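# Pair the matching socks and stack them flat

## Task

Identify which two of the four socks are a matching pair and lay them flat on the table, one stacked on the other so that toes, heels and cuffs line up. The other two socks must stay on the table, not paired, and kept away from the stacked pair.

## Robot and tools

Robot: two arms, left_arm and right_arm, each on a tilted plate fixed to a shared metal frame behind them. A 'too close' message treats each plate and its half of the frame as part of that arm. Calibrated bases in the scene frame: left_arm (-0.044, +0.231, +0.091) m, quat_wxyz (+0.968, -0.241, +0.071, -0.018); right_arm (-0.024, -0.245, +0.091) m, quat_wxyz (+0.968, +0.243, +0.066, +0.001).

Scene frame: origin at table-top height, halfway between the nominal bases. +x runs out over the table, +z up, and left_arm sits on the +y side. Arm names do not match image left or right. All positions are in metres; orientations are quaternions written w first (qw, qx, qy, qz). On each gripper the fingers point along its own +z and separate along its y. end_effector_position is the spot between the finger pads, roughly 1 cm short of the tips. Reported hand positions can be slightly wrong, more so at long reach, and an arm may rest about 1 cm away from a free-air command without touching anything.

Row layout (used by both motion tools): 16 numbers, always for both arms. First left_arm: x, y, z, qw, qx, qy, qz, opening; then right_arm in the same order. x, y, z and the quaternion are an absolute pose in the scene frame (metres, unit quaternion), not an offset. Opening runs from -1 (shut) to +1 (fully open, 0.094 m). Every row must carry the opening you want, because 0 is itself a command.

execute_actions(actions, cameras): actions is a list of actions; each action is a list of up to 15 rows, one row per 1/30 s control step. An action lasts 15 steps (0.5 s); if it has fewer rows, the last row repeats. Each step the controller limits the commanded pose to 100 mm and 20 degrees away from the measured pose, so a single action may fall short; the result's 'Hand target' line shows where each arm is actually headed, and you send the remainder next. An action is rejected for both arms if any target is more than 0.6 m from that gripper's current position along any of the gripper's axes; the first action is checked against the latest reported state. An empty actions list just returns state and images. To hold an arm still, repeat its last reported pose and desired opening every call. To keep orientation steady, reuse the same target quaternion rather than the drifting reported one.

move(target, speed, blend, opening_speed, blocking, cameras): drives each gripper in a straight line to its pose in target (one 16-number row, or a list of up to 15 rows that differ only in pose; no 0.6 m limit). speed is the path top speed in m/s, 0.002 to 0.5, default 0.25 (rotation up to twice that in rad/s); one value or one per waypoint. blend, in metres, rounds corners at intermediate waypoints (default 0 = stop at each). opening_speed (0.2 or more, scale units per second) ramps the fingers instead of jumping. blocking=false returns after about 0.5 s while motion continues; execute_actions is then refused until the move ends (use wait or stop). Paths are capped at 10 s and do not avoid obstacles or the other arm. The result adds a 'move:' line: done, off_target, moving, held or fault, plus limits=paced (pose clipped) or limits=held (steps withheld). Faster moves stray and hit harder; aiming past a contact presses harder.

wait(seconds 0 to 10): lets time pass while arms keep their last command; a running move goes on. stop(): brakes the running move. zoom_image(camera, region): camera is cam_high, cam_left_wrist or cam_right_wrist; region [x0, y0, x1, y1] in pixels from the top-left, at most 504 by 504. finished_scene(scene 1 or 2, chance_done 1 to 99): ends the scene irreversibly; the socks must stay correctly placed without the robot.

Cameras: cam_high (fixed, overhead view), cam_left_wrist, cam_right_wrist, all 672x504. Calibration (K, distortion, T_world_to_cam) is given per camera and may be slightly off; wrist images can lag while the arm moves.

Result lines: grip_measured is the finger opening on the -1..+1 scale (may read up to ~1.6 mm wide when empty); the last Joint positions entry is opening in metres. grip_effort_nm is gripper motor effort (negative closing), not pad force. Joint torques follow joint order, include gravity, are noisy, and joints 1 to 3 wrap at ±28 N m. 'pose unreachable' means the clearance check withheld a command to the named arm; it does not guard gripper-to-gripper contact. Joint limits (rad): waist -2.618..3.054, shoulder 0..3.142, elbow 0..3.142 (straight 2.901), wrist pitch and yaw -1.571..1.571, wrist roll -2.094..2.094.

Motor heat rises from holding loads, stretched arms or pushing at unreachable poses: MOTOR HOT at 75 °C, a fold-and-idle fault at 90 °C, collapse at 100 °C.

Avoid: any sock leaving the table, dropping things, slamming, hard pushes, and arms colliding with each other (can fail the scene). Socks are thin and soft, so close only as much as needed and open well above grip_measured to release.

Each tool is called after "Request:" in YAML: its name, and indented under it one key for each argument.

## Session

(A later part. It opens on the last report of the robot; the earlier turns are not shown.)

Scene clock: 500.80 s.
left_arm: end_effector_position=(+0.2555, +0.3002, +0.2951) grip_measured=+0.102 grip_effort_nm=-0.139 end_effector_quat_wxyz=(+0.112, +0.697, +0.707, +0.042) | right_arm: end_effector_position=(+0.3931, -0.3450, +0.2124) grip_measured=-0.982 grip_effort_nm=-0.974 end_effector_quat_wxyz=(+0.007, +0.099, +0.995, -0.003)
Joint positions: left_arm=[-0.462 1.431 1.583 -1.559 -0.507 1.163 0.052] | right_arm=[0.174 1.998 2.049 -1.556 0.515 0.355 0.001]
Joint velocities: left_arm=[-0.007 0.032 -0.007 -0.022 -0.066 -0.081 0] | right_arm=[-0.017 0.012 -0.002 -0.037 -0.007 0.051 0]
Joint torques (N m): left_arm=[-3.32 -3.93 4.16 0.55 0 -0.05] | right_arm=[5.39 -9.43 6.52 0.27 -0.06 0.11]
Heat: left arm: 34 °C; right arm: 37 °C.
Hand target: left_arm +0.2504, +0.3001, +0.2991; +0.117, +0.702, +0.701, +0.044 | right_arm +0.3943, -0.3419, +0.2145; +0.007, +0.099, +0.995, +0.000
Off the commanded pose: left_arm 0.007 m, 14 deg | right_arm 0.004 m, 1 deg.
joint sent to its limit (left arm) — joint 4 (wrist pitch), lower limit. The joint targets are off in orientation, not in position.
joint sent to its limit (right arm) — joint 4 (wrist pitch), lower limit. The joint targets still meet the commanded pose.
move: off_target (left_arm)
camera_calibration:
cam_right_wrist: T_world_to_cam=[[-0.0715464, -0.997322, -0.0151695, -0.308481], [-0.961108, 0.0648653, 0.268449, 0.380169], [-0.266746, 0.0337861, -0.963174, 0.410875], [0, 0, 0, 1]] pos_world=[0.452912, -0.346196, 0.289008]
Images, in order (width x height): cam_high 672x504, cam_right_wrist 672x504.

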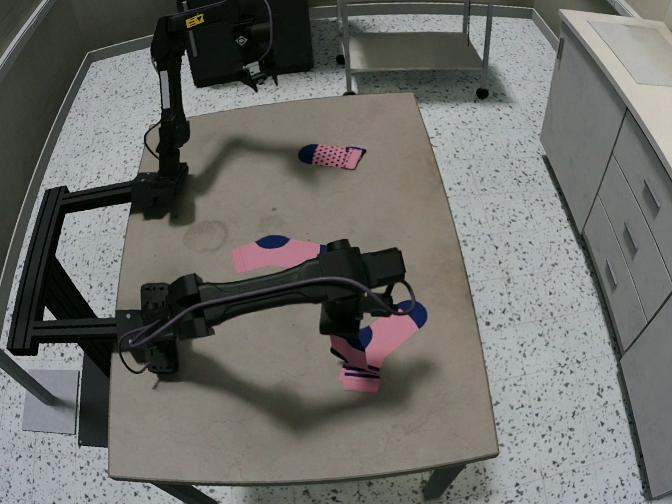

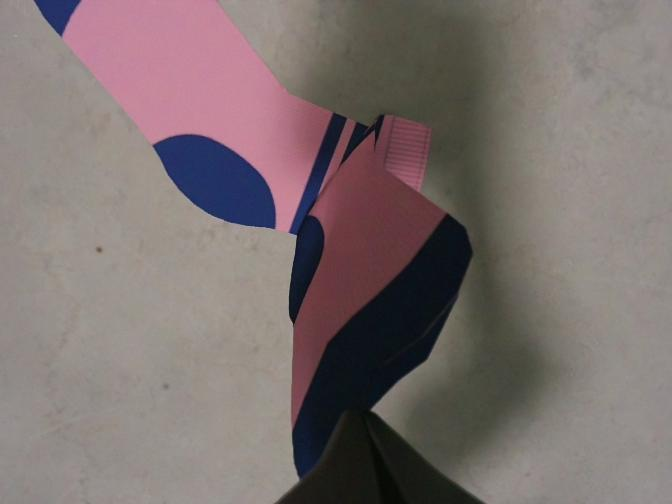

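Request:
move:
  target:
    - [0.25,0.30,0.30,0.0,0.7071,0.7071,0.0,0.1,0.385,-0.355,0.290,0,0.19,0.982,0,-1]
    - [0.25,0.30,0.30,0.0,0.7071,0.7071,0.0,0.1,0.371,-0.364,0.285,0,0.19,0.982,0,-1]
    - [0.25,0.30,0.30,0.0,0.7071,0.7071,0.0,0.1,0.371,-0.364,0.268,0,0.19,0.982,0,-1]
    - [0.25,0.30,0.30,0.0,0.7071,0.7071,0.0,0.1,0.379,-0.349,0.242,0,0.19,0.982,0,-1]
    - [0.25,0.30,0.30,0.0,0.7071,0.7071,0.0,0.1,0.382,-0.344,0.230,0,0.19,0.982,0,-1]
  speed: 0.1
  cameras: ["cam_high","cam_right_wrist"]

Request:
zoom_image:
  camera: "cam_right_wrist"
  region: [280, 120, 480, 320]

Request:
zoom_image:
  camera: "cam_high"
  region: [320, 340, 400, 400]

Scene clock: 512.13 s.
left_arm: end_effector_position=(+0.2555, +0.3002, +0.2951) grip_measured=+0.102 grip_effort_nm=-0.129 end_effector_quat_wxyz=(+0.112, +0.697, +0.707, +0.042) | right_arm: end_effector_position=(+0.3842, -0.3468, +0.2343) grip_measured=-0.982 grip_effort_nm=-0.979 end_effector_quat_wxyz=(+0.031, +0.192, +0.981, +0.007)
Joint positions: left_arm=[-0.462 1.431 1.583 -1.559 -0.507 1.163 0.052] | right_arm=[0.202 1.922 2.015 -1.556 0.516 0.548 0.001]
Joint velocities: left_arm=[-0.002 -0.022 -0.002 -0.037 0.022 0.022 0] | right_arm=[0.002 -0.017 -0.002 0.022 -0.022 0.037 0]
Joint torques (N m): left_arm=[-3.26 -3.96 4.29 0.56 -0.04 0] | right_arm=[4.46 -8.44 5.04 0.37 -0.05 0.11]
Heat: left arm: 34 °C; right arm: 37 °C.
Hand target: left_arm +0.2504, +0.3001, +0.2991; +0.117, +0.702, +0.701, +0.044 | right_arm +0.3818, -0.3440, +0.2297; +0.019, +0.190, +0.982, +0.006
Off the commanded pose: left_arm 0.007 m, 14 deg | right_arm 0.006 m, 4 deg.
joint sent to its limit (left arm) — joint 4 (wrist pitch), lower limit. The joint targets are off in orientation, not in position.
joint sent to its limit (right arm) — joint 4 (wrist pitch), lower limit. The joint targets still meet the commanded pose.
move: off_target (left_arm, right_arm)
camera_calibration:
cam_right_wrist: T_world_to_cam=[[-0.255417, -0.966031, -0.0393338, -0.223418], [-0.944651, 0.240687, 0.222945, 0.431112], [-0.205904, 0.0941005, -0.974037, 0.429661], [0, 0, 0, 1]] pos_world=[0.438655, -0.360023, 0.313603]
Images, in order (width x height): cam_high 672x504, cam_right_wrist 672x504.

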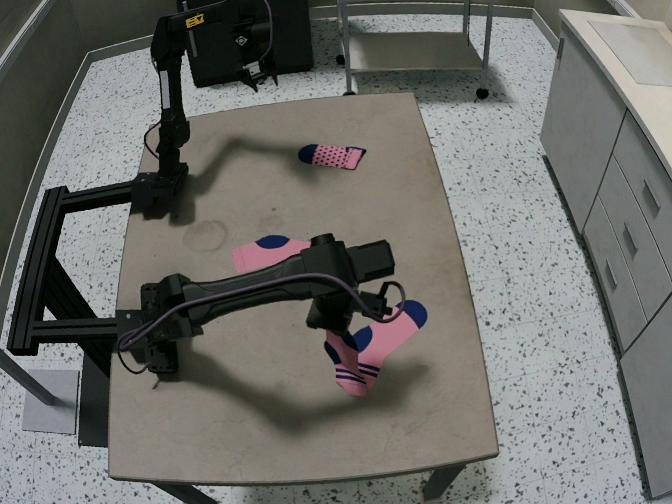

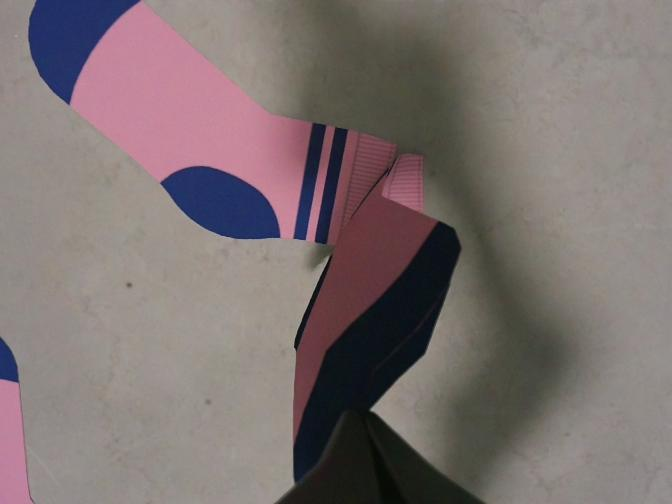

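Scaled by 2.520.

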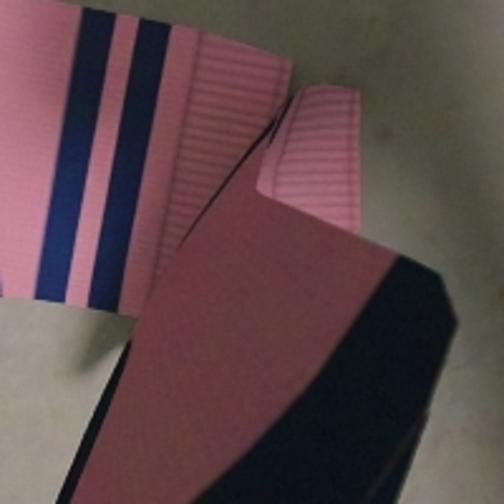

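Scaled by 6.300.

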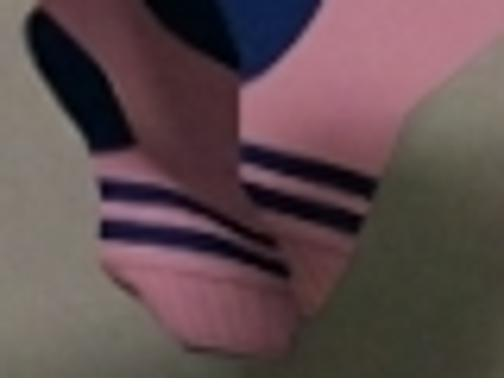

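Request:
move:
  target:
    - [0.25,0.30,0.30,0.0,0.7071,0.7071,0.0,0.1,0.395,-0.355,0.285,0,0.19,0.982,0,-1]
    - [0.25,0.30,0.30,0.0,0.7071,0.7071,0.0,0.1,0.387,-0.361,0.285,0,0.19,0.982,0,-1]
    - [0.25,0.30,0.30,0.0,0.7071,0.7071,0.0,0.1,0.387,-0.361,0.268,0,0.19,0.982,0,-1]
    - [0.25,0.30,0.30,0.0,0.7071,0.7071,0.0,0.1,0.395,-0.346,0.242,0,0.19,0.982,0,-1]
    - [0.25,0.30,0.30,0.0,0.7071,0.7071,0.0,0.1,0.398,-0.341,0.230,0,0.19,0.982,0,-1]
  speed: 0.1
  cameras: ["cam_high","cam_right_wrist"]

Request:
zoom_image:
  camera: "cam_right_wrist"
  region: [280, 120, 480, 320]

Request:
zoom_image:
  camera: "cam_high"
  region: [320, 340, 400, 400]

Scene clock: 520.87 s.
left_arm: end_effector_position=(+0.2555, +0.3002, +0.2951) grip_measured=+0.102 grip_effort_nm=-0.144 end_effector_quat_wxyz=(+0.112, +0.697, +0.707, +0.042) | right_arm: end_effector_position=(+0.3992, -0.3432, +0.2331) grip_measured=-0.982 grip_effort_nm=-0.979 end_effector_quat_wxyz=(+0.038, +0.190, +0.981, +0.008)
Joint positions: left_arm=[-0.462 1.431 1.583 -1.559 -0.507 1.163 0.052] | right_arm=[0.203 1.975 2.085 -1.556 0.52 0.537 0.001]
Joint velocities: left_arm=[0.002 0.017 -0.007 -0.051 0.007 -0.037 0.001] | right_arm=[-0.002 -0.002 0.002 -0.007 -0.007 -0.095 0]
Joint torques (N m): left_arm=[-3.06 -3.86 4.21 0.57 -0.05 -0.04] | right_arm=[4.67 -8.87 5.39 0.4 -0.05 0.08]
Heat: left arm: 34 °C; right arm: 37 °C.
Hand target: left_arm +0.2504, +0.3001, +0.2991; +0.117, +0.702, +0.701, +0.044 | right_arm +0.3977, -0.3409, +0.2296; +0.029, +0.190, +0.981, +0.008
Off the commanded pose: left_arm 0.007 m, 14 deg | right_arm 0.004 m, 4 deg.
joint sent to its limit (left arm) — joint 4 (wrist pitch), lower limit. The joint targets are off in orientation, not in position.
joint sent to its limit (right arm) — joint 4 (wrist pitch), lower limit. The joint targets are off in orientation, not in position.
move: off_target (left_arm, right_arm)
camera_calibration:
cam_right_wrist: T_world_to_cam=[[-0.251283, -0.966992, -0.0422281, -0.21744], [-0.948712, 0.237416, 0.208754, 0.448521], [-0.191838, 0.0925186, -0.977056, 0.425849], [0, 0, 0, 1]] pos_world=[0.452573, -0.356148, 0.313266]
Images, in order (width x height): cam_high 672x504, cam_right_wrist 672x504.

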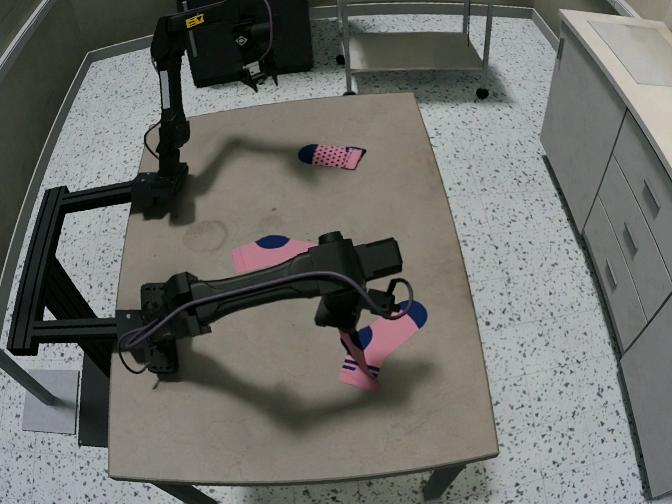

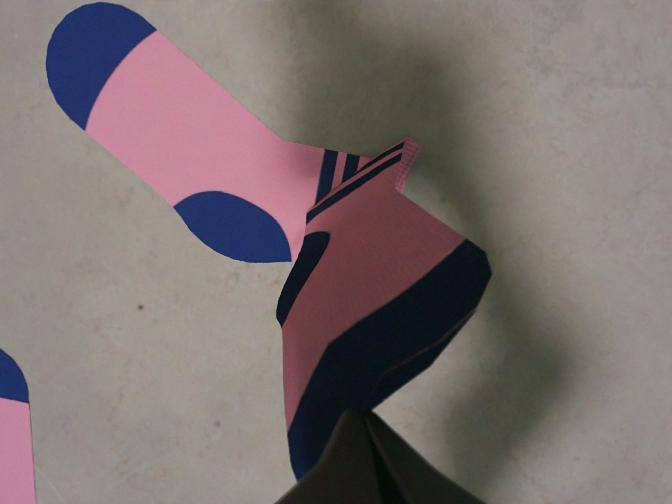

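Scaled by 2.520.

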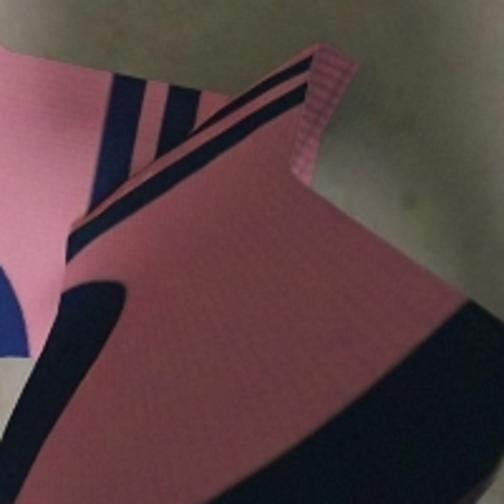

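Scaled by 6.300.

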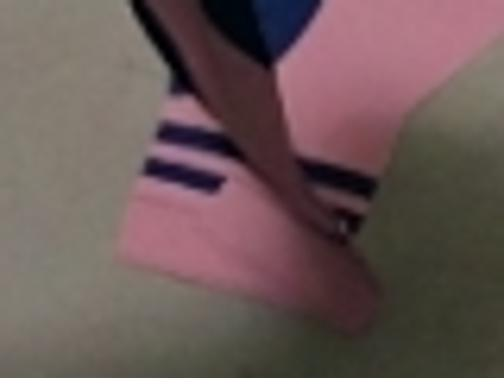

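Request:
move:
  target:
    - [0.25,0.30,0.30,0.0,0.7071,0.7071,0.0,0.1,0.395,-0.355,0.305,0,0.18,0.9837,0,-1]
    - [0.25,0.30,0.30,0.0,0.7071,0.7071,0.0,0.1,0.382,-0.357,0.295,0,0.18,0.9837,0,-1]
    - [0.25,0.30,0.30,0.0,0.7071,0.7071,0.0,0.1,0.382,-0.357,0.270,0,0.18,0.9837,0,-1]
  speed: 0.1
  cameras: ["cam_high","cam_right_wrist"]

Request:
move:
  target:
    - [0.25,0.30,0.30,0.0,0.7071,0.7071,0.0,0.1,0.390,-0.343,0.243,0,0.18,0.9837,0,-1]
    - [0.25,0.30,0.30,0.0,0.7071,0.7071,0.0,0.1,0.393,-0.338,0.230,0,0.18,0.9837,0,-1]
  speed: 0.06
  cameras: ["cam_high","cam_right_wrist"]

Request:
zoom_image:
  camera: "cam_right_wrist"
  region: [280, 120, 480, 320]

Request:
zoom_image:
  camera: "cam_high"
  region: [320, 340, 400, 400]

Scene clock: 532.57 s.
left_arm: end_effector_position=(+0.2555, +0.3002, +0.2951) grip_measured=+0.102 grip_effort_nm=-0.125 end_effector_quat_wxyz=(+0.112, +0.697, +0.707, +0.042) | right_arm: end_effector_position=(+0.3852, -0.3616, +0.2770) grip_measured=-0.982 grip_effort_nm=-0.974 end_effector_quat_wxyz=(+0.093, +0.192, +0.977, +0.025)
Joint positions: left_arm=[-0.462 1.431 1.583 -1.559 -0.507 1.163 0.052] | right_arm=[0.229 1.834 2.062 -1.557 0.528 0.505 0.001]
Joint velocities: left_arm=[-0.002 -0.017 -0.012 0.022 0.037 -0.007 -0.001] | right_arm=[-0.027 -0.007 -0.002 0.007 0.007 -0.051 0]
Joint torques (N m): left_arm=[-3.17 -3.9 4.18 0.55 -0.01 0] | right_arm=[4.26 -7.61 3.96 0.62 -0.01 -0.04]
Heat: left arm: 34 °C; right arm: 37 °C.
Hand target: left_arm +0.2504, +0.3001, +0.2991; +0.117, +0.702, +0.701, +0.044 | right_arm +0.3813, -0.3573, +0.2698; +0.078, +0.180, +0.980, +0.020
Off the commanded pose: left_arm 0.007 m, 14 deg | right_arm 0.009 m, 11 deg.
joint sent to its limit (left arm) — joint 4 (wrist pitch), lower limit. The joint targets are off in orientation, not in position.
joint sent to its limit (right arm) — joint 4 (wrist pitch), lower limit. The joint targets are off in orientation, not in position.
move: off_target (left_arm, right_arm)
camera_calibration:
cam_right_wrist: T_world_to_cam=[[-0.248944, -0.964999, -0.082482, -0.225996], [-0.965309, 0.240291, 0.102171, 0.467391], [-0.0787752, 0.105055, -0.991341, 0.432726], [0, 0, 0, 1]] pos_world=[0.429004, -0.375856, 0.362585]
Images, in order (width x height): cam_high 672x504, cam_right_wrist 672x504.

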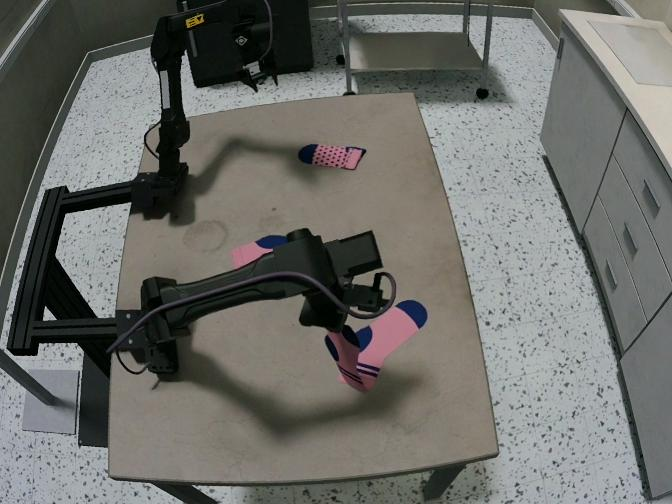

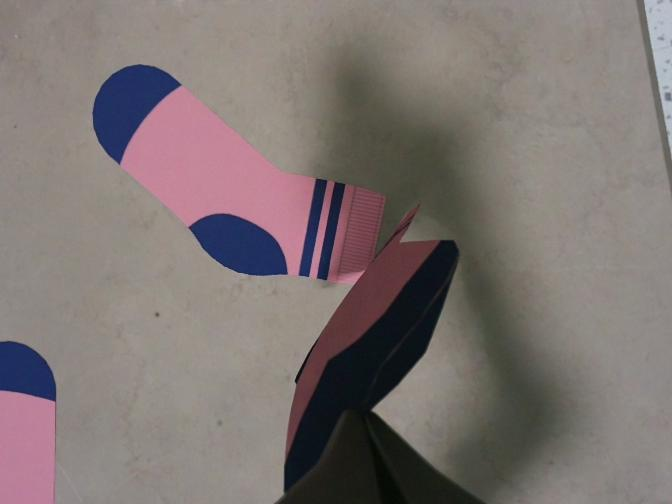

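Scene clock: 535.30 s.
left_arm: end_effector_position=(+0.2555, +0.3002, +0.2951) grip_measured=+0.102 grip_effort_nm=-0.134 end_effector_quat_wxyz=(+0.112, +0.697, +0.707, +0.042) | right_arm: end_effector_position=(+0.3949, -0.3404, +0.2336) grip_measured=-0.982 grip_effort_nm=-0.979 end_effector_quat_wxyz=(+0.036, +0.180, +0.983, +0.006)
Joint positions: left_arm=[-0.462 1.431 1.583 -1.559 -0.507 1.163 0.052] | right_arm=[0.213 1.964 2.062 -1.557 0.522 0.53 0.001]
Joint velocities: left_arm=[0.012 0.007 -0.002 -0.022 0.007 0.022 0.001] | right_arm=[-0.007 0.007 -0.002 -0.007 -0.066 0.066 0.001]
Joint torques (N m): left_arm=[-3.1 -3.79 4.18 0.53 -0.04 -0.06] | right_arm=[4.62 -8.49 5.37 0.39 -0.05 0.05]
Heat: left arm: 34 °C; right arm: 37 °C.
Hand target: left_arm +0.2504, +0.3001, +0.2991; +0.117, +0.702, +0.701, +0.044 | right_arm +0.3935, -0.3377, +0.2293; +0.026, +0.179, +0.984, +0.006
Off the commanded pose: left_arm 0.007 m, 14 deg | right_arm 0.005 m, 4 deg.
joint sent to its limit (left arm) — joint 4 (wrist pitch), lower limit. The joint targets are off in orientation, not in position.
joint sent to its limit (right arm) — joint 4 (wrist pitch), lower limit. The joint targets are off in orientation, not in position.
move: off_target (left_arm, right_arm)
camera_calibration:
cam_right_wrist: T_world_to_cam=[[-0.231336, -0.972143, -0.037701, -0.226553], [-0.952472, 0.21842, 0.212346, 0.437862], [-0.198196, 0.0850324, -0.976467, 0.425069], [0, 0, 0, 1]] pos_world=[0.448888, -0.352025, 0.313546]
Images, in order (width x height): cam_high 672x504, cam_right_wrist 672x504.

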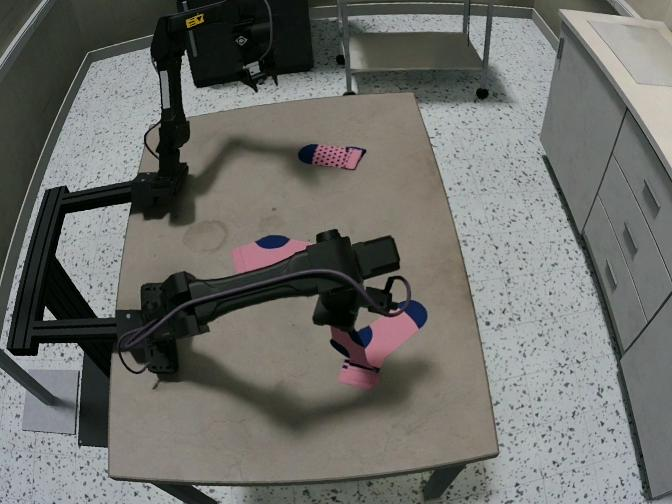

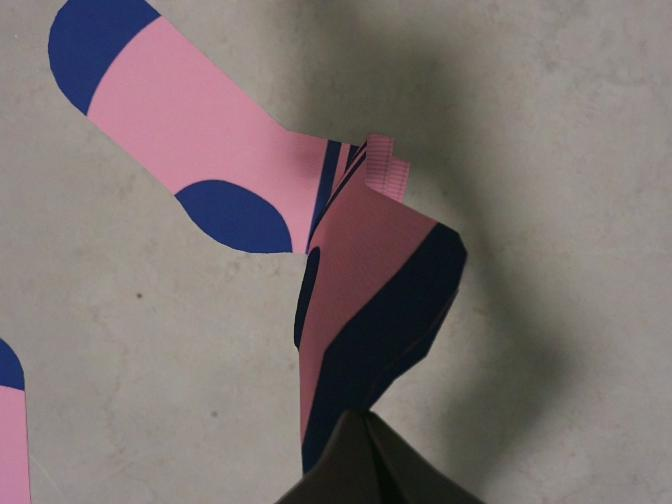

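Scaled by 2.520.

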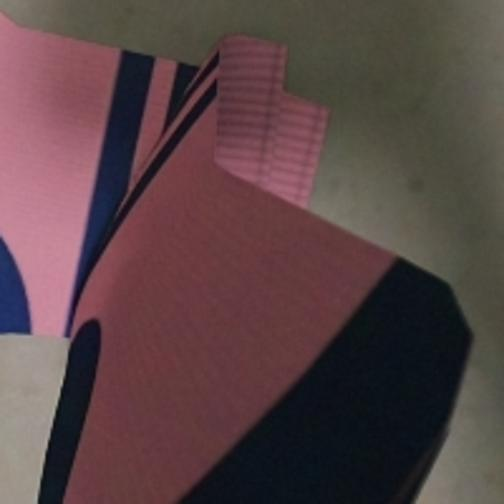

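Scaled by 6.300.

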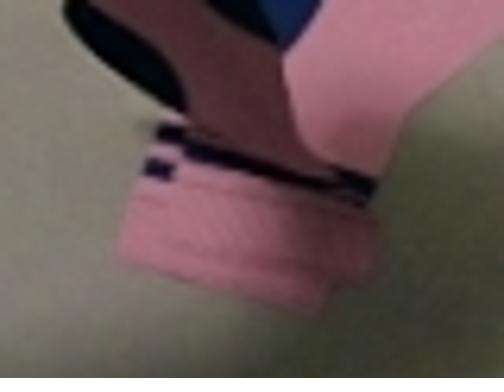

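Request:
move:
  target:
    - [0.25,0.30,0.30,0.0,0.7071,0.7071,0.0,0.1,0.392,-0.345,0.27,0,0.18,0.9837,0,-1]
    - [0.25,0.30,0.30,0.0,0.7071,0.7071,0.0,0.1,0.375,-0.358,0.305,0,0.216,0.976,0,-1]
    - [0.25,0.30,0.30,0.0,0.7071,0.7071,0.0,0.1,0.368,-0.359,0.295,0,0.216,0.976,0,-1]
    - [0.25,0.30,0.30,0.0,0.7071,0.7071,0.0,0.1,0.368,-0.359,0.270,0,0.216,0.976,0,-1]
  speed: 0.1
  cameras: ["cam_high","cam_right_wrist"]

Request:
move:
  target:
    - [0.25,0.30,0.30,0.0,0.7071,0.7071,0.0,0.1,0.376,-0.345,0.243,0,0.216,0.976,0,-1]
    - [0.25,0.30,0.30,0.0,0.7071,0.7071,0.0,0.1,0.379,-0.340,0.230,0,0.216,0.976,0,-1]
  speed: 0.06
  cameras: ["cam_high","cam_right_wrist"]

Request:
zoom_image:
  camera: "cam_right_wrist"
  region: [280, 120, 480, 320]

Request:
zoom_image:
  camera: "cam_high"
  region: [320, 340, 400, 400]

Scene clock: 544.40 s.
left_arm: end_effector_position=(+0.2555, +0.3002, +0.2951) grip_measured=+0.102 grip_effort_nm=-0.134 end_effector_quat_wxyz=(+0.112, +0.697, +0.707, +0.042) | right_arm: end_effector_position=(+0.3708, -0.3644, +0.2780) grip_measured=-0.982 grip_effort_nm=-0.979 end_effector_quat_wxyz=(+0.088, +0.223, +0.971, +0.026)
Joint positions: left_arm=[-0.462 1.431 1.583 -1.559 -0.507 1.163 0.052] | right_arm=[0.232 1.781 1.998 -1.557 0.529 0.576 0.001]
Joint velocities: left_arm=[-0.027 0.007 -0.002 0.037 -0.037 -0.007 0] | right_arm=[-0.012 -0.012 0.007 -0.007 -0.051 -0.022 -0.002]
Joint torques (N m): left_arm=[-3.22 -3.93 4.36 0.53 -0.01 -0.02] | right_arm=[4.01 -6.84 4.01 0.61 -0.04 0.09]
Heat: left arm: 34 °C; right arm: 37 °C.
Hand target: left_arm +0.2504, +0.3001, +0.2991; +0.117, +0.702, +0.701, +0.044 | right_arm +0.3675, -0.3593, +0.2698; +0.071, +0.216, +0.974, +0.022
Off the commanded pose: left_arm 0.007 m, 14 deg | right_arm 0.010 m, 11 deg.
joint sent to its limit (left arm) — joint 4 (wrist pitch), lower limit. The joint targets are off in orientation, not in position.
joint sent to its limit (right arm) — joint 4 (wrist pitch), lower limit. The joint targets are off in orientation, not in position.
move: off_target (left_arm, right_arm)
camera_calibration:
cam_right_wrist: T_world_to_cam=[[-0.308637, -0.946897, -0.0901651, -0.201308], [-0.94774, 0.29808, 0.113745, 0.465338], [-0.0808279, 0.120559, -0.98941, 0.438718], [0, 0, 0, 1]] pos_world=[0.414349, -0.382217, 0.362991]
Images, in order (width x height): cam_high 672x504, cam_right_wrist 672x504.

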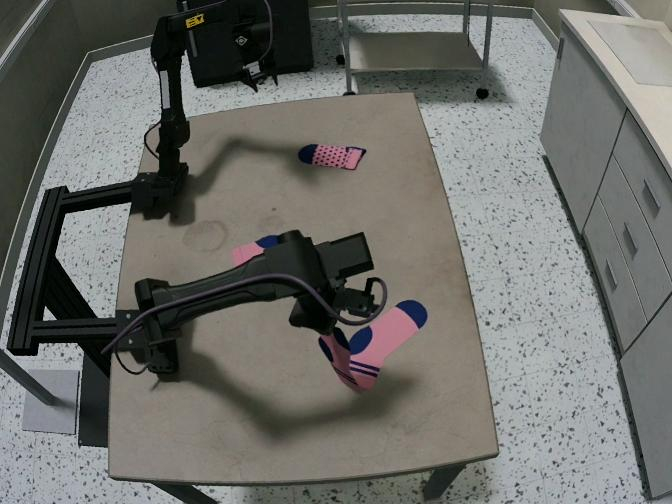

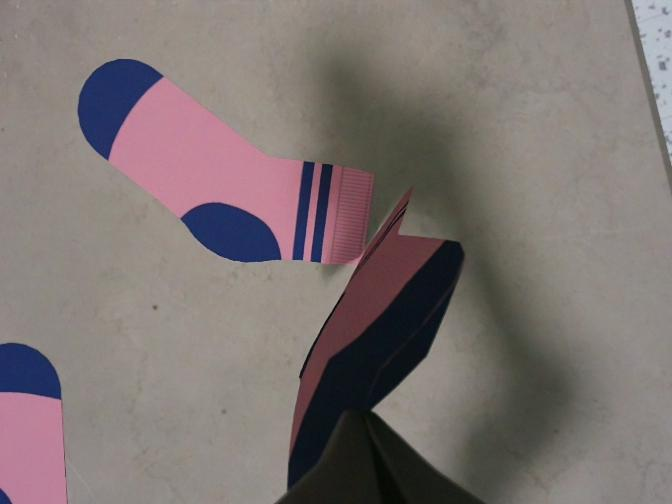

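Scene clock: 547.13 s.
left_arm: end_effector_position=(+0.2555, +0.3002, +0.2951) grip_measured=+0.102 grip_effort_nm=-0.129 end_effector_quat_wxyz=(+0.112, +0.697, +0.707, +0.042) | right_arm: end_effector_position=(+0.3812, -0.3421, +0.2334) grip_measured=-0.982 grip_effort_nm=-0.974 end_effector_quat_wxyz=(+0.028, +0.216, +0.976, +0.006)
Joint positions: left_arm=[-0.462 1.431 1.583 -1.559 -0.507 1.163 0.052] | right_arm=[0.215 1.919 1.998 -1.557 0.52 0.614 0.001]
Joint velocities: left_arm=[0.007 -0.007 -0.002 -0.007 0.037 -0.066 0] | right_arm=[0.012 -0.002 -0.017 0.037 -0.037 0.066 0]
Joint torques (N m): left_arm=[-3.18 -3.97 4.22 0.57 -0.02 -0.04] | right_arm=[4.42 -8.38 5.26 0.36 -0.06 0.11]
Heat: left arm: 34 °C; right arm: 36 °C.
Hand target: left_arm +0.2504, +0.3001, +0.2991; +0.117, +0.702, +0.701, +0.044 | right_arm +0.3796, -0.3396, +0.2292; +0.017, +0.215, +0.977, +0.004
Off the commanded pose: left_arm 0.007 m, 14 deg | right_arm 0.005 m, 3 deg.
joint sent to its limit (left arm) — joint 4 (wrist pitch), lower limit. The joint targets are off in orientation, not in position.
joint sent to its limit (right arm) — joint 4 (wrist pitch), lower limit. The joint targets still meet the commanded pose.
move: off_target (left_arm, right_arm)
camera_calibration:
cam_right_wrist: T_world_to_cam=[[-0.302442, -0.952437, -0.0373247, -0.19764], [-0.930251, 0.286409, 0.229352, 0.436043], [-0.207753, 0.104087, -0.972628, 0.431579], [0, 0, 0, 1]] pos_world=[0.435517, -0.358048, 0.312382]
Images, in order (width x height): cam_high 672x504, cam_right_wrist 672x504.

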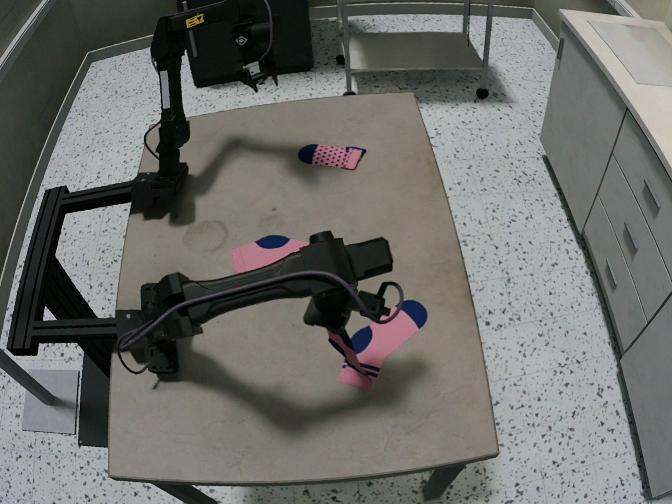

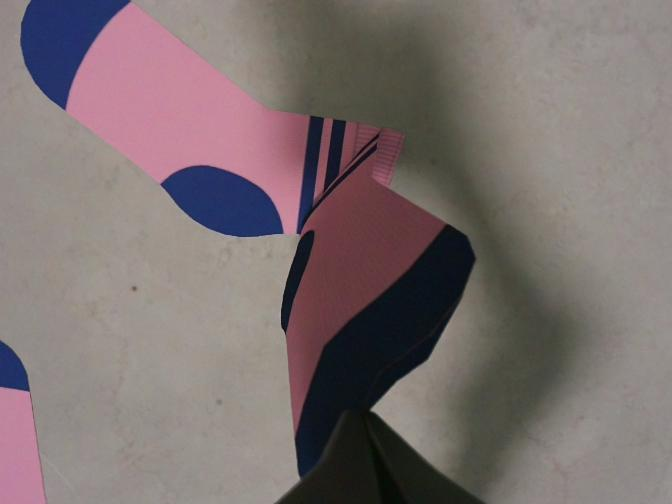

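Scaled by 2.520.

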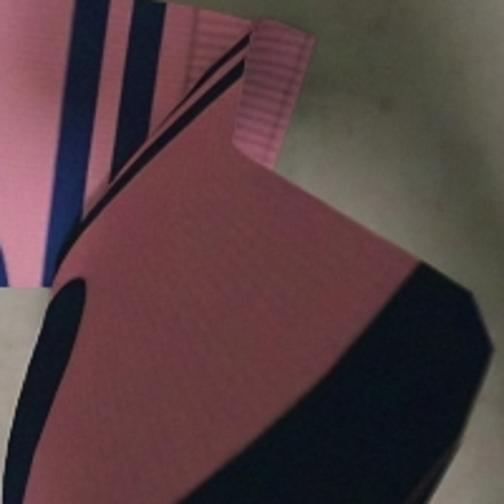

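Scaled by 6.300.

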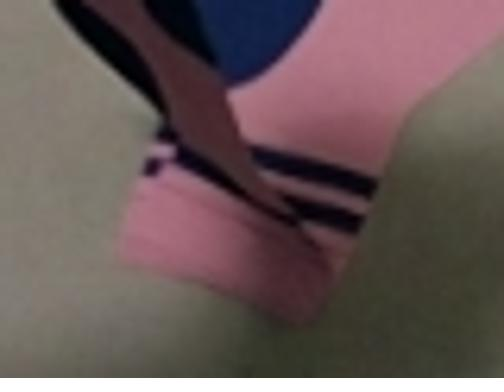

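Request:
move:
  target:
    - [0.25,0.30,0.30,0.0,0.7071,0.7071,0.0,0.1,0.383,-0.332,0.215,0,0.216,0.976,0,-1]
    - [0.25,0.30,0.30,0.0,0.7071,0.7071,0.0,0.1,0.393,-0.314,0.195,0,0.19,0.982,0,-1]
  speed: 0.06
  cameras: ["cam_high","cam_right_wrist"]

Request:
zoom_image:
  camera: "cam_right_wrist"
  region: [230, 80, 480, 320]

Request:
zoom_image:
  camera: "cam_high"
  region: [320, 340, 400, 400]

Scene clock: 554.40 s.
left_arm: end_effector_position=(+0.2555, +0.3002, +0.2951) grip_measured=+0.102 grip_effort_nm=-0.134 end_effector_quat_wxyz=(+0.112, +0.697, +0.707, +0.042) | right_arm: end_effector_position=(+0.3925, -0.3225, +0.2028) grip_measured=-0.982 grip_effort_nm=-0.979 end_effector_quat_wxyz=(+0.006, +0.200, +0.980, -0.001)
Joint positions: left_arm=[-0.462 1.431 1.583 -1.559 -0.507 1.163 0.052] | right_arm=[0.212 2.003 1.98 -1.504 0.514 0.604 0.001]
Joint velocities: left_arm=[0.007 0.007 0.007 0.007 0.037 -0.007 -0.001] | right_arm=[-0.007 -0.007 -0.012 -0.051 0.037 -0.037 0]
Joint torques (N m): left_arm=[-3.28 -3.9 4.12 0.58 -0.02 -0.03] | right_arm=[5.45 -8.68 4.18 0.61 -0.05 -0.11]
Heat: left arm: 34 °C; right arm: 36 °C.
Hand target: left_arm +0.2504, +0.3001, +0.2991; +0.117, +0.702, +0.701, +0.044 | right_arm +0.3932, -0.3138, +0.1950; +0.000, +0.189, +0.982, +0.000
Off the commanded pose: left_arm 0.007 m, 14 deg | right_arm 0.012 m, 1 deg.
joint sent to its limit (left arm) — joint 4 (wrist pitch), lower limit. The joint targets are off in orientation, not in position.
move: off_target (left_arm, right_arm)
camera_calibration:
cam_right_wrist: T_world_to_cam=[[-0.272652, -0.96189, -0.0207118, -0.194781], [-0.927993, 0.25724, 0.269549, 0.429471], [-0.253949, 0.0927136, -0.962764, 0.414591], [0, 0, 0, 1]] pos_world=[0.450724, -0.336273, 0.279356]
Images, in order (width x height): cam_high 672x504, cam_right_wrist 672x504.

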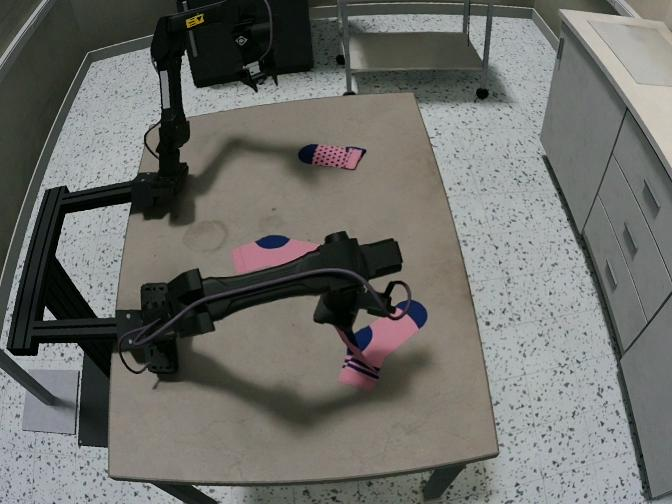

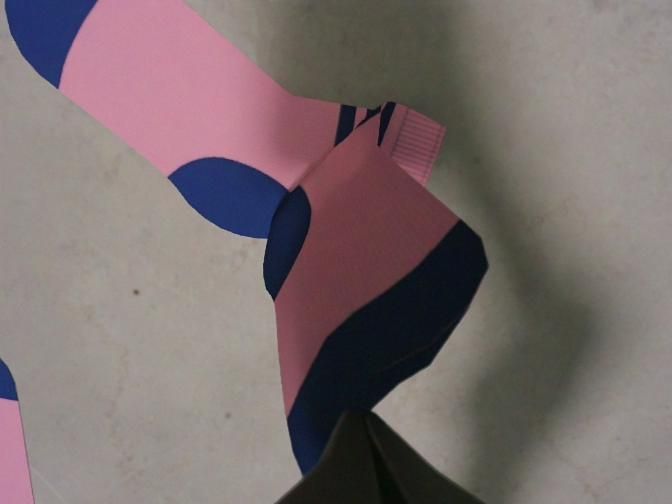

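Scaled by 2.016.

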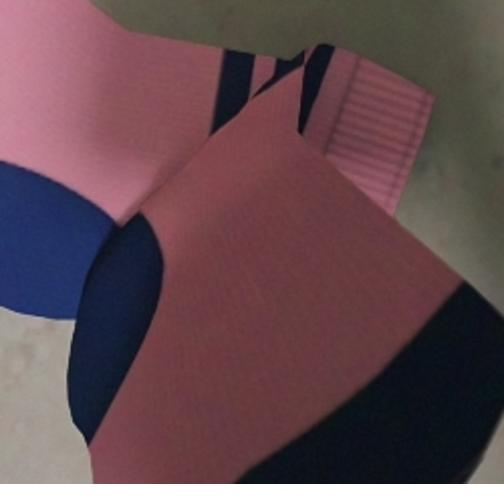

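Scaled by 6.300.

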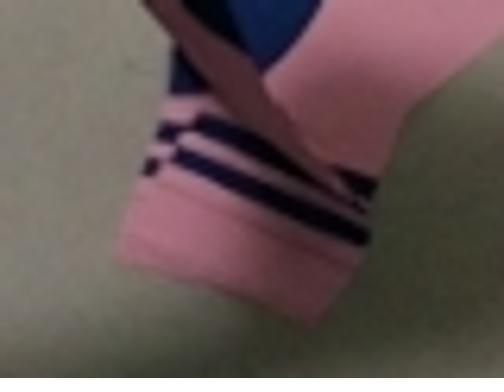

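Request:
move:
  target:
    - [0.25,0.30,0.30,0.0,0.7071,0.7071,0.0,0.1,0.410,-0.302,0.185,0,0.13,0.9915,0,-1]
    - [0.25,0.30,0.30,0.0,0.7071,0.7071,0.0,0.1,0.445,-0.278,0.155,0,0.13,0.9915,0,-1]
  speed: 0.07
  blend: 0.02
  cameras: ["cam_high","cam_right_wrist"]

Request:
zoom_image:
  camera: "cam_right_wrist"
  region: [130, 50, 530, 450]

Request:
zoom_image:
  camera: "cam_high"
  region: [320, 290, 440, 400]

Scene clock: 561.97 s.
left_arm: end_effector_position=(+0.2555, +0.3002, +0.2951) grip_measured=+0.102 grip_effort_nm=-0.134 end_effector_quat_wxyz=(+0.112, +0.697, +0.707, +0.042) | right_arm: end_effector_position=(+0.4374, -0.2859, +0.1551) grip_measured=-0.982 grip_effort_nm=-0.979 end_effector_quat_wxyz=(-0.008, +0.134, +0.991, -0.006)
Joint positions: left_arm=[-0.462 1.431 1.583 -1.559 -0.507 1.163 0.052] | right_arm=[0.212 2.263 2.173 -1.472 0.514 0.487 0.001]
Joint velocities: left_arm=[-0.007 -0.007 -0.002 -0.066 -0.037 -0.037 0] | right_arm=[0.007 0.007 -0.012 -0.022 -0.051 0.007 0]
Joint torques (N m): left_arm=[-3.19 -3.9 4.3 0.55 0.02 -0.06] | right_arm=[6.71 -10.26 7.42 0.45 -0.06 -0.08]
Heat: left arm: 34 °C; right arm: 36 °C.
Hand target: left_arm +0.2504, +0.3001, +0.2991; +0.117, +0.702, +0.701, +0.044 | right_arm +0.4448, -0.2777, +0.1552; +0.001, +0.130, +0.992, +0.000
Off the commanded pose: left_arm 0.007 m, 14 deg | right_arm 0.011 m, 1 deg.
joint sent to its limit (left arm) — joint 4 (wrist pitch), lower limit. The joint targets are off in orientation, not in position.
move: off_target (left_arm, right_arm)
camera_calibration:
cam_right_wrist: T_world_to_cam=[[-0.142695, -0.989729, -0.00867979, -0.21501], [-0.945578, 0.133728, 0.296646, 0.442784], [-0.292438, 0.0505373, -0.954948, 0.380213], [0, 0, 0, 1]] pos_world=[0.499195, -0.291229, 0.229867]
Images, in order (width x height): cam_high 672x504, cam_right_wrist 672x504.

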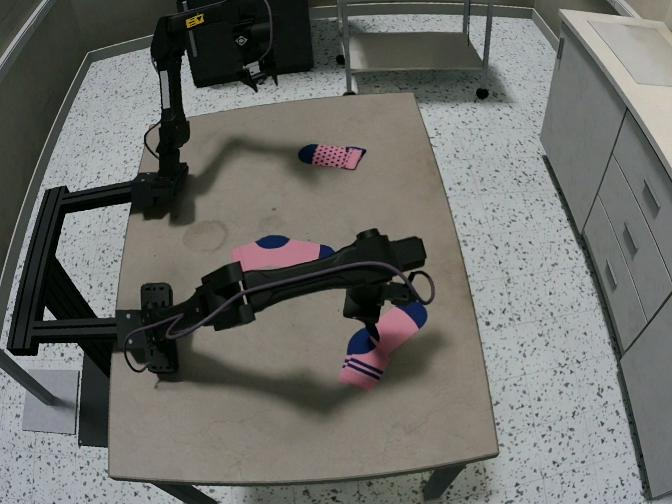

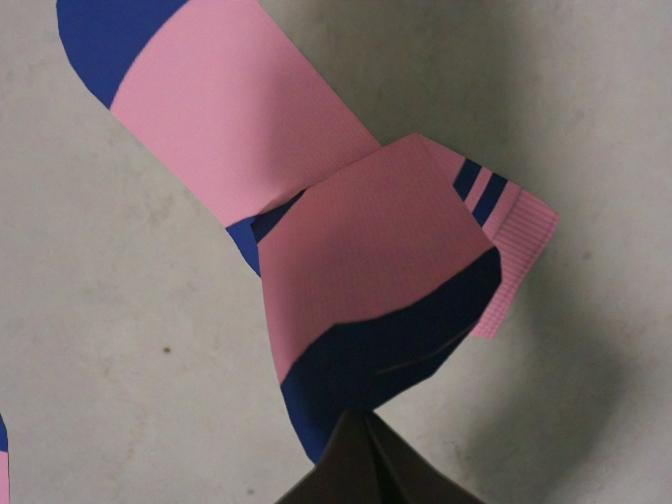

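Scaled by 1.260.

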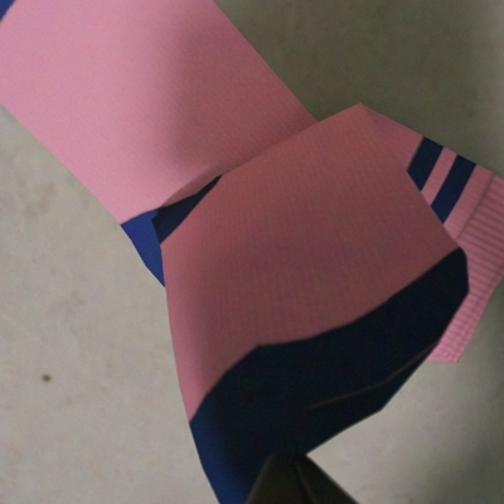

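Scaled by 4.200.

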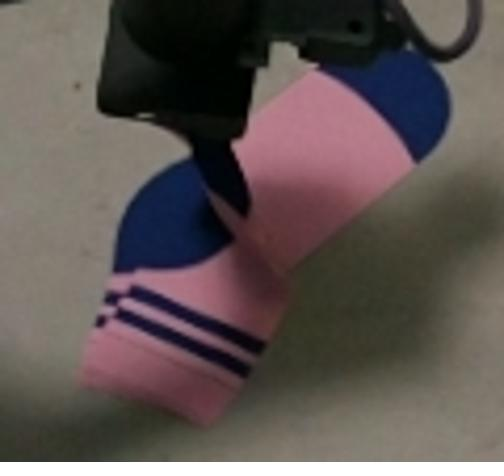

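Request:
move:
  target:
    - [0.25,0.30,0.30,0.0,0.7071,0.7071,0.0,0.1,0.460,-0.270,0.140,0,0.06,0.998,0,-1]
    - [0.25,0.30,0.30,0.0,0.7071,0.7071,0.0,0.1,0.497,-0.248,0.108,0,0.03,0.9995,0,-1]
  speed: 0.07
  blend: 0.02
  cameras: ["cam_high","cam_right_wrist"]

Request:
zoom_image:
  camera: "cam_right_wrist"
  region: [130, 50, 530, 450]

Request:
zoom_image:
  camera: "cam_high"
  region: [320, 290, 440, 400]

Scene clock: 570.37 s.
left_arm: end_effector_position=(+0.2555, +0.3002, +0.2951) grip_measured=+0.102 grip_effort_nm=-0.139 end_effector_quat_wxyz=(+0.112, +0.697, +0.707, +0.042) | right_arm: end_effector_position=(+0.4975, -0.2518, +0.1140) grip_measured=-0.982 grip_effort_nm=-0.979 end_effector_quat_wxyz=(+0.013, +0.038, +0.999, +0.000)
Joint positions: left_arm=[-0.462 1.431 1.583 -1.559 -0.507 1.163 0.052] | right_arm=[0.209 2.639 2.678 -1.55 0.514 0.266 0.001]
Joint velocities: left_arm=[-0.007 -0.007 0.007 -0.022 0.037 -0.066 -0.001] | right_arm=[0.002 0.002 0.002 -0.022 -0.022 -0.081 0]
Joint torques (N m): left_arm=[-3.23 -4.01 4.18 0.56 -0.03 -0.01] | right_arm=[6.76 -11.9 7.32 0.24 -0.06 -0.07]
Heat: left arm: 34 °C; right arm: 37 °C.
Hand target: left_arm +0.2504, +0.3001, +0.2991; +0.117, +0.702, +0.701, +0.044 | right_arm +0.4960, -0.2480, +0.1079; +0.004, +0.030, +1.000, +0.001
Off the commanded pose: left_arm 0.007 m, 14 deg | right_arm 0.007 m, 2 deg.
joint sent to its limit (left arm) — joint 4 (wrist pitch), lower limit. The joint targets are off in orientation, not in position.
joint sent to its limit (right arm) — joint 4 (wrist pitch), lower limit. The joint targets still meet the commanded pose.
move: off_target (left_arm)
camera_calibration:
cam_right_wrist: T_world_to_cam=[[0.0509044, -0.998537, -0.0182516, -0.270416], [-0.964627, -0.0538925, 0.258049, 0.473882], [-0.258655, 0.00447017, -0.965959, 0.329705], [0, 0, 0, 1]] pos_world=[0.556165, -0.245955, 0.191262]
Images, in order (width x height): cam_high 672x504, cam_right_wrist 672x504.

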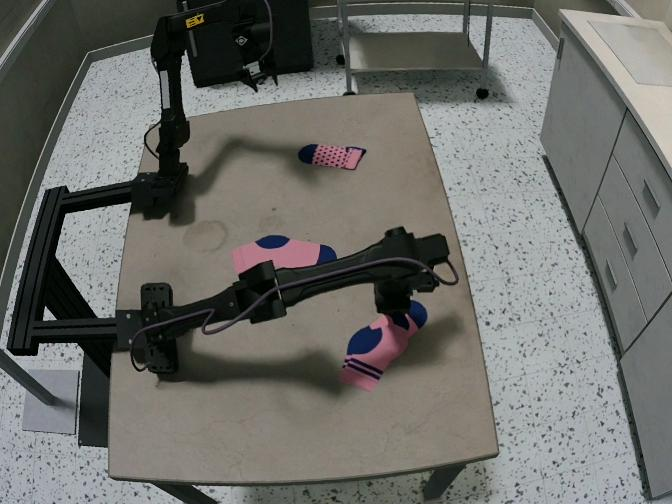

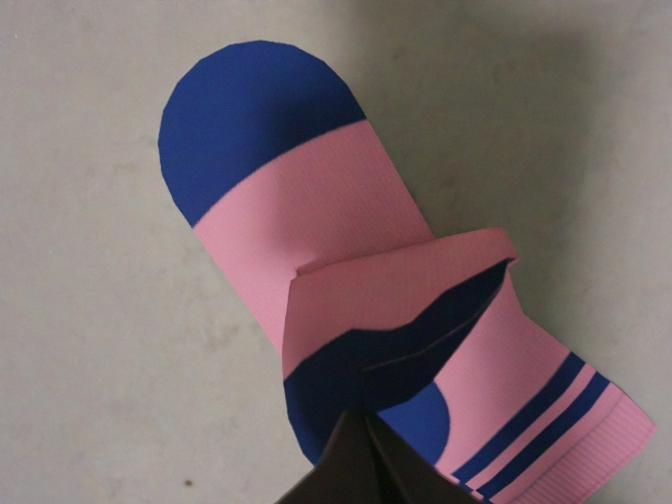

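Scaled by 1.260.

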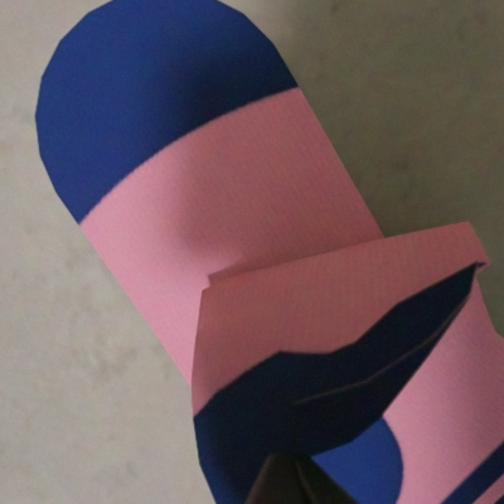

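Scaled by 4.200.

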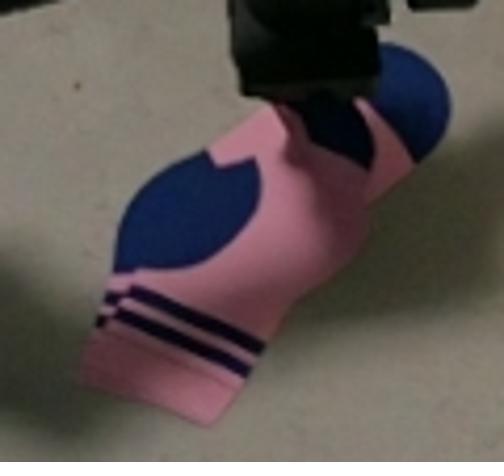

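Request:
move:
  target:
    - [0.25,0.30,0.30,0.0,0.7071,0.7071,0.0,0.1,0.515,-0.222,0.092,0.15,-0.02,0.98,0.09,-1]
    - [0.25,0.30,0.30,0.0,0.7071,0.7071,0.0,0.1,0.545,-0.198,0.065,0.291,-0.02,0.94,0.181,-1]
  speed: 0.07
  blend: 0.02
  cameras: ["cam_high","cam_right_wrist"]

Request:
zoom_image:
  camera: "cam_high"
  region: [320, 290, 440, 400]

Scene clock: 582.43 s.
left_arm: end_effector_position=(+0.2555, +0.3002, +0.2951) grip_measured=+0.102 grip_effort_nm=-0.134 end_effector_quat_wxyz=(+0.112, +0.697, +0.707, +0.042) | right_arm: end_effector_position=(+0.5439, -0.1939, +0.0515) grip_measured=-0.982 grip_effort_nm=-0.974 end_effector_quat_wxyz=(+0.270, -0.015, +0.946, +0.178)
Joint positions: left_arm=[-0.462 1.431 1.583 -1.559 -0.507 1.163 0.052] | right_arm=[0.112 2.284 1.603 -0.236 0.12 -0.121 0.001]
Joint velocities: left_arm=[0.017 0.002 -0.002 -0.081 -0.051 0.007 -0.002] | right_arm=[-0.012 -0.002 -0.007 0.037 0.007 0.037 0]
Joint torques (N m): left_arm=[-3.21 -3.92 4.23 0.52 -0.06 -0.01] | right_arm=[6.04 -16.03 4.15 1.47 -0.38 -0.1]
Heat: left arm: 34 °C; right arm: 40 °C.
Hand target: left_arm +0.2504, +0.3001, +0.2991; +0.117, +0.702, +0.701, +0.044 | right_arm +0.5467, -0.1986, +0.0654; +0.286, -0.016, +0.940, +0.183
Off the commanded pose: left_arm 0.007 m, 14 deg | right_arm 0.014 m, 3 deg.
joint sent to its limit (left arm) — joint 4 (wrist pitch), lower limit. The joint targets are off in orientation, not in position.
move: off_target (left_arm, right_arm)
camera_calibration:
cam_right_wrist: T_world_to_cam=[[0.242285, -0.929446, -0.278258, -0.293446], [-0.938723, -0.152107, -0.309294, 0.533947], [0.245148, 0.336144, -0.909346, 0.0683939], [0, 0, 0, 1]] pos_world=[0.555559, -0.214516, 0.145687]
Images, in order (width x height): cam_high 672x504, cam_right_wrist 672x504.

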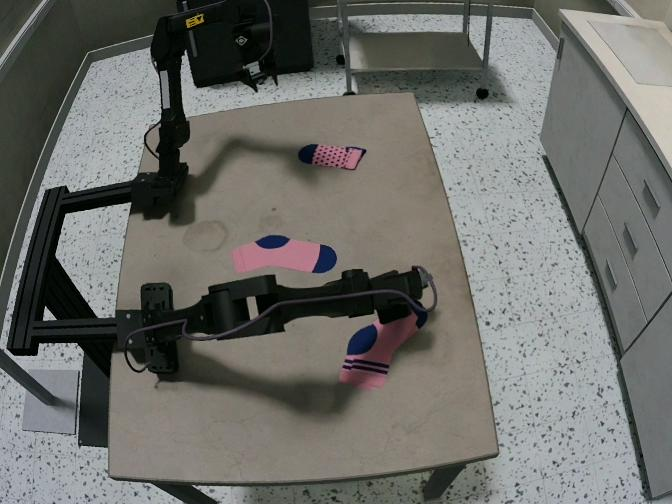

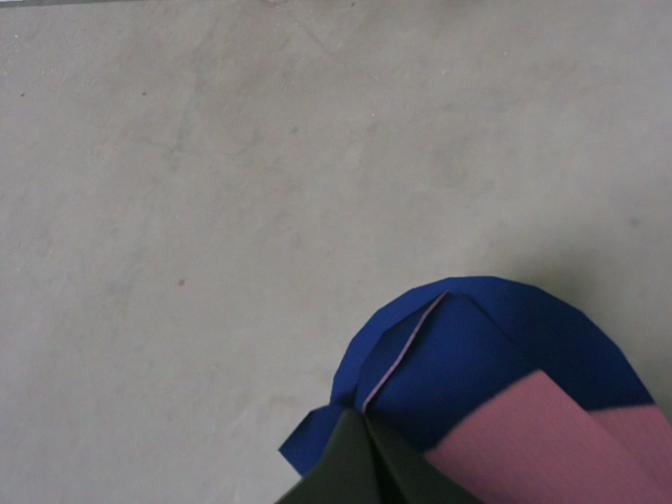

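Scaled by 4.200.

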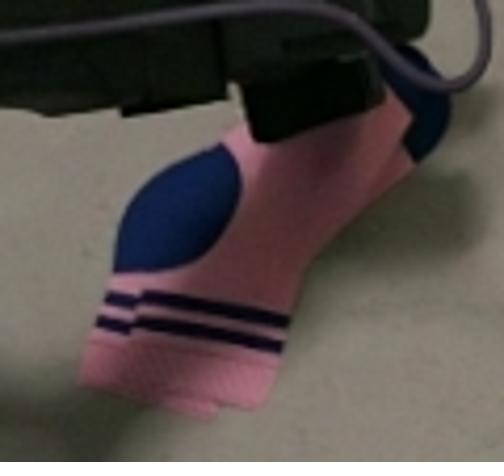

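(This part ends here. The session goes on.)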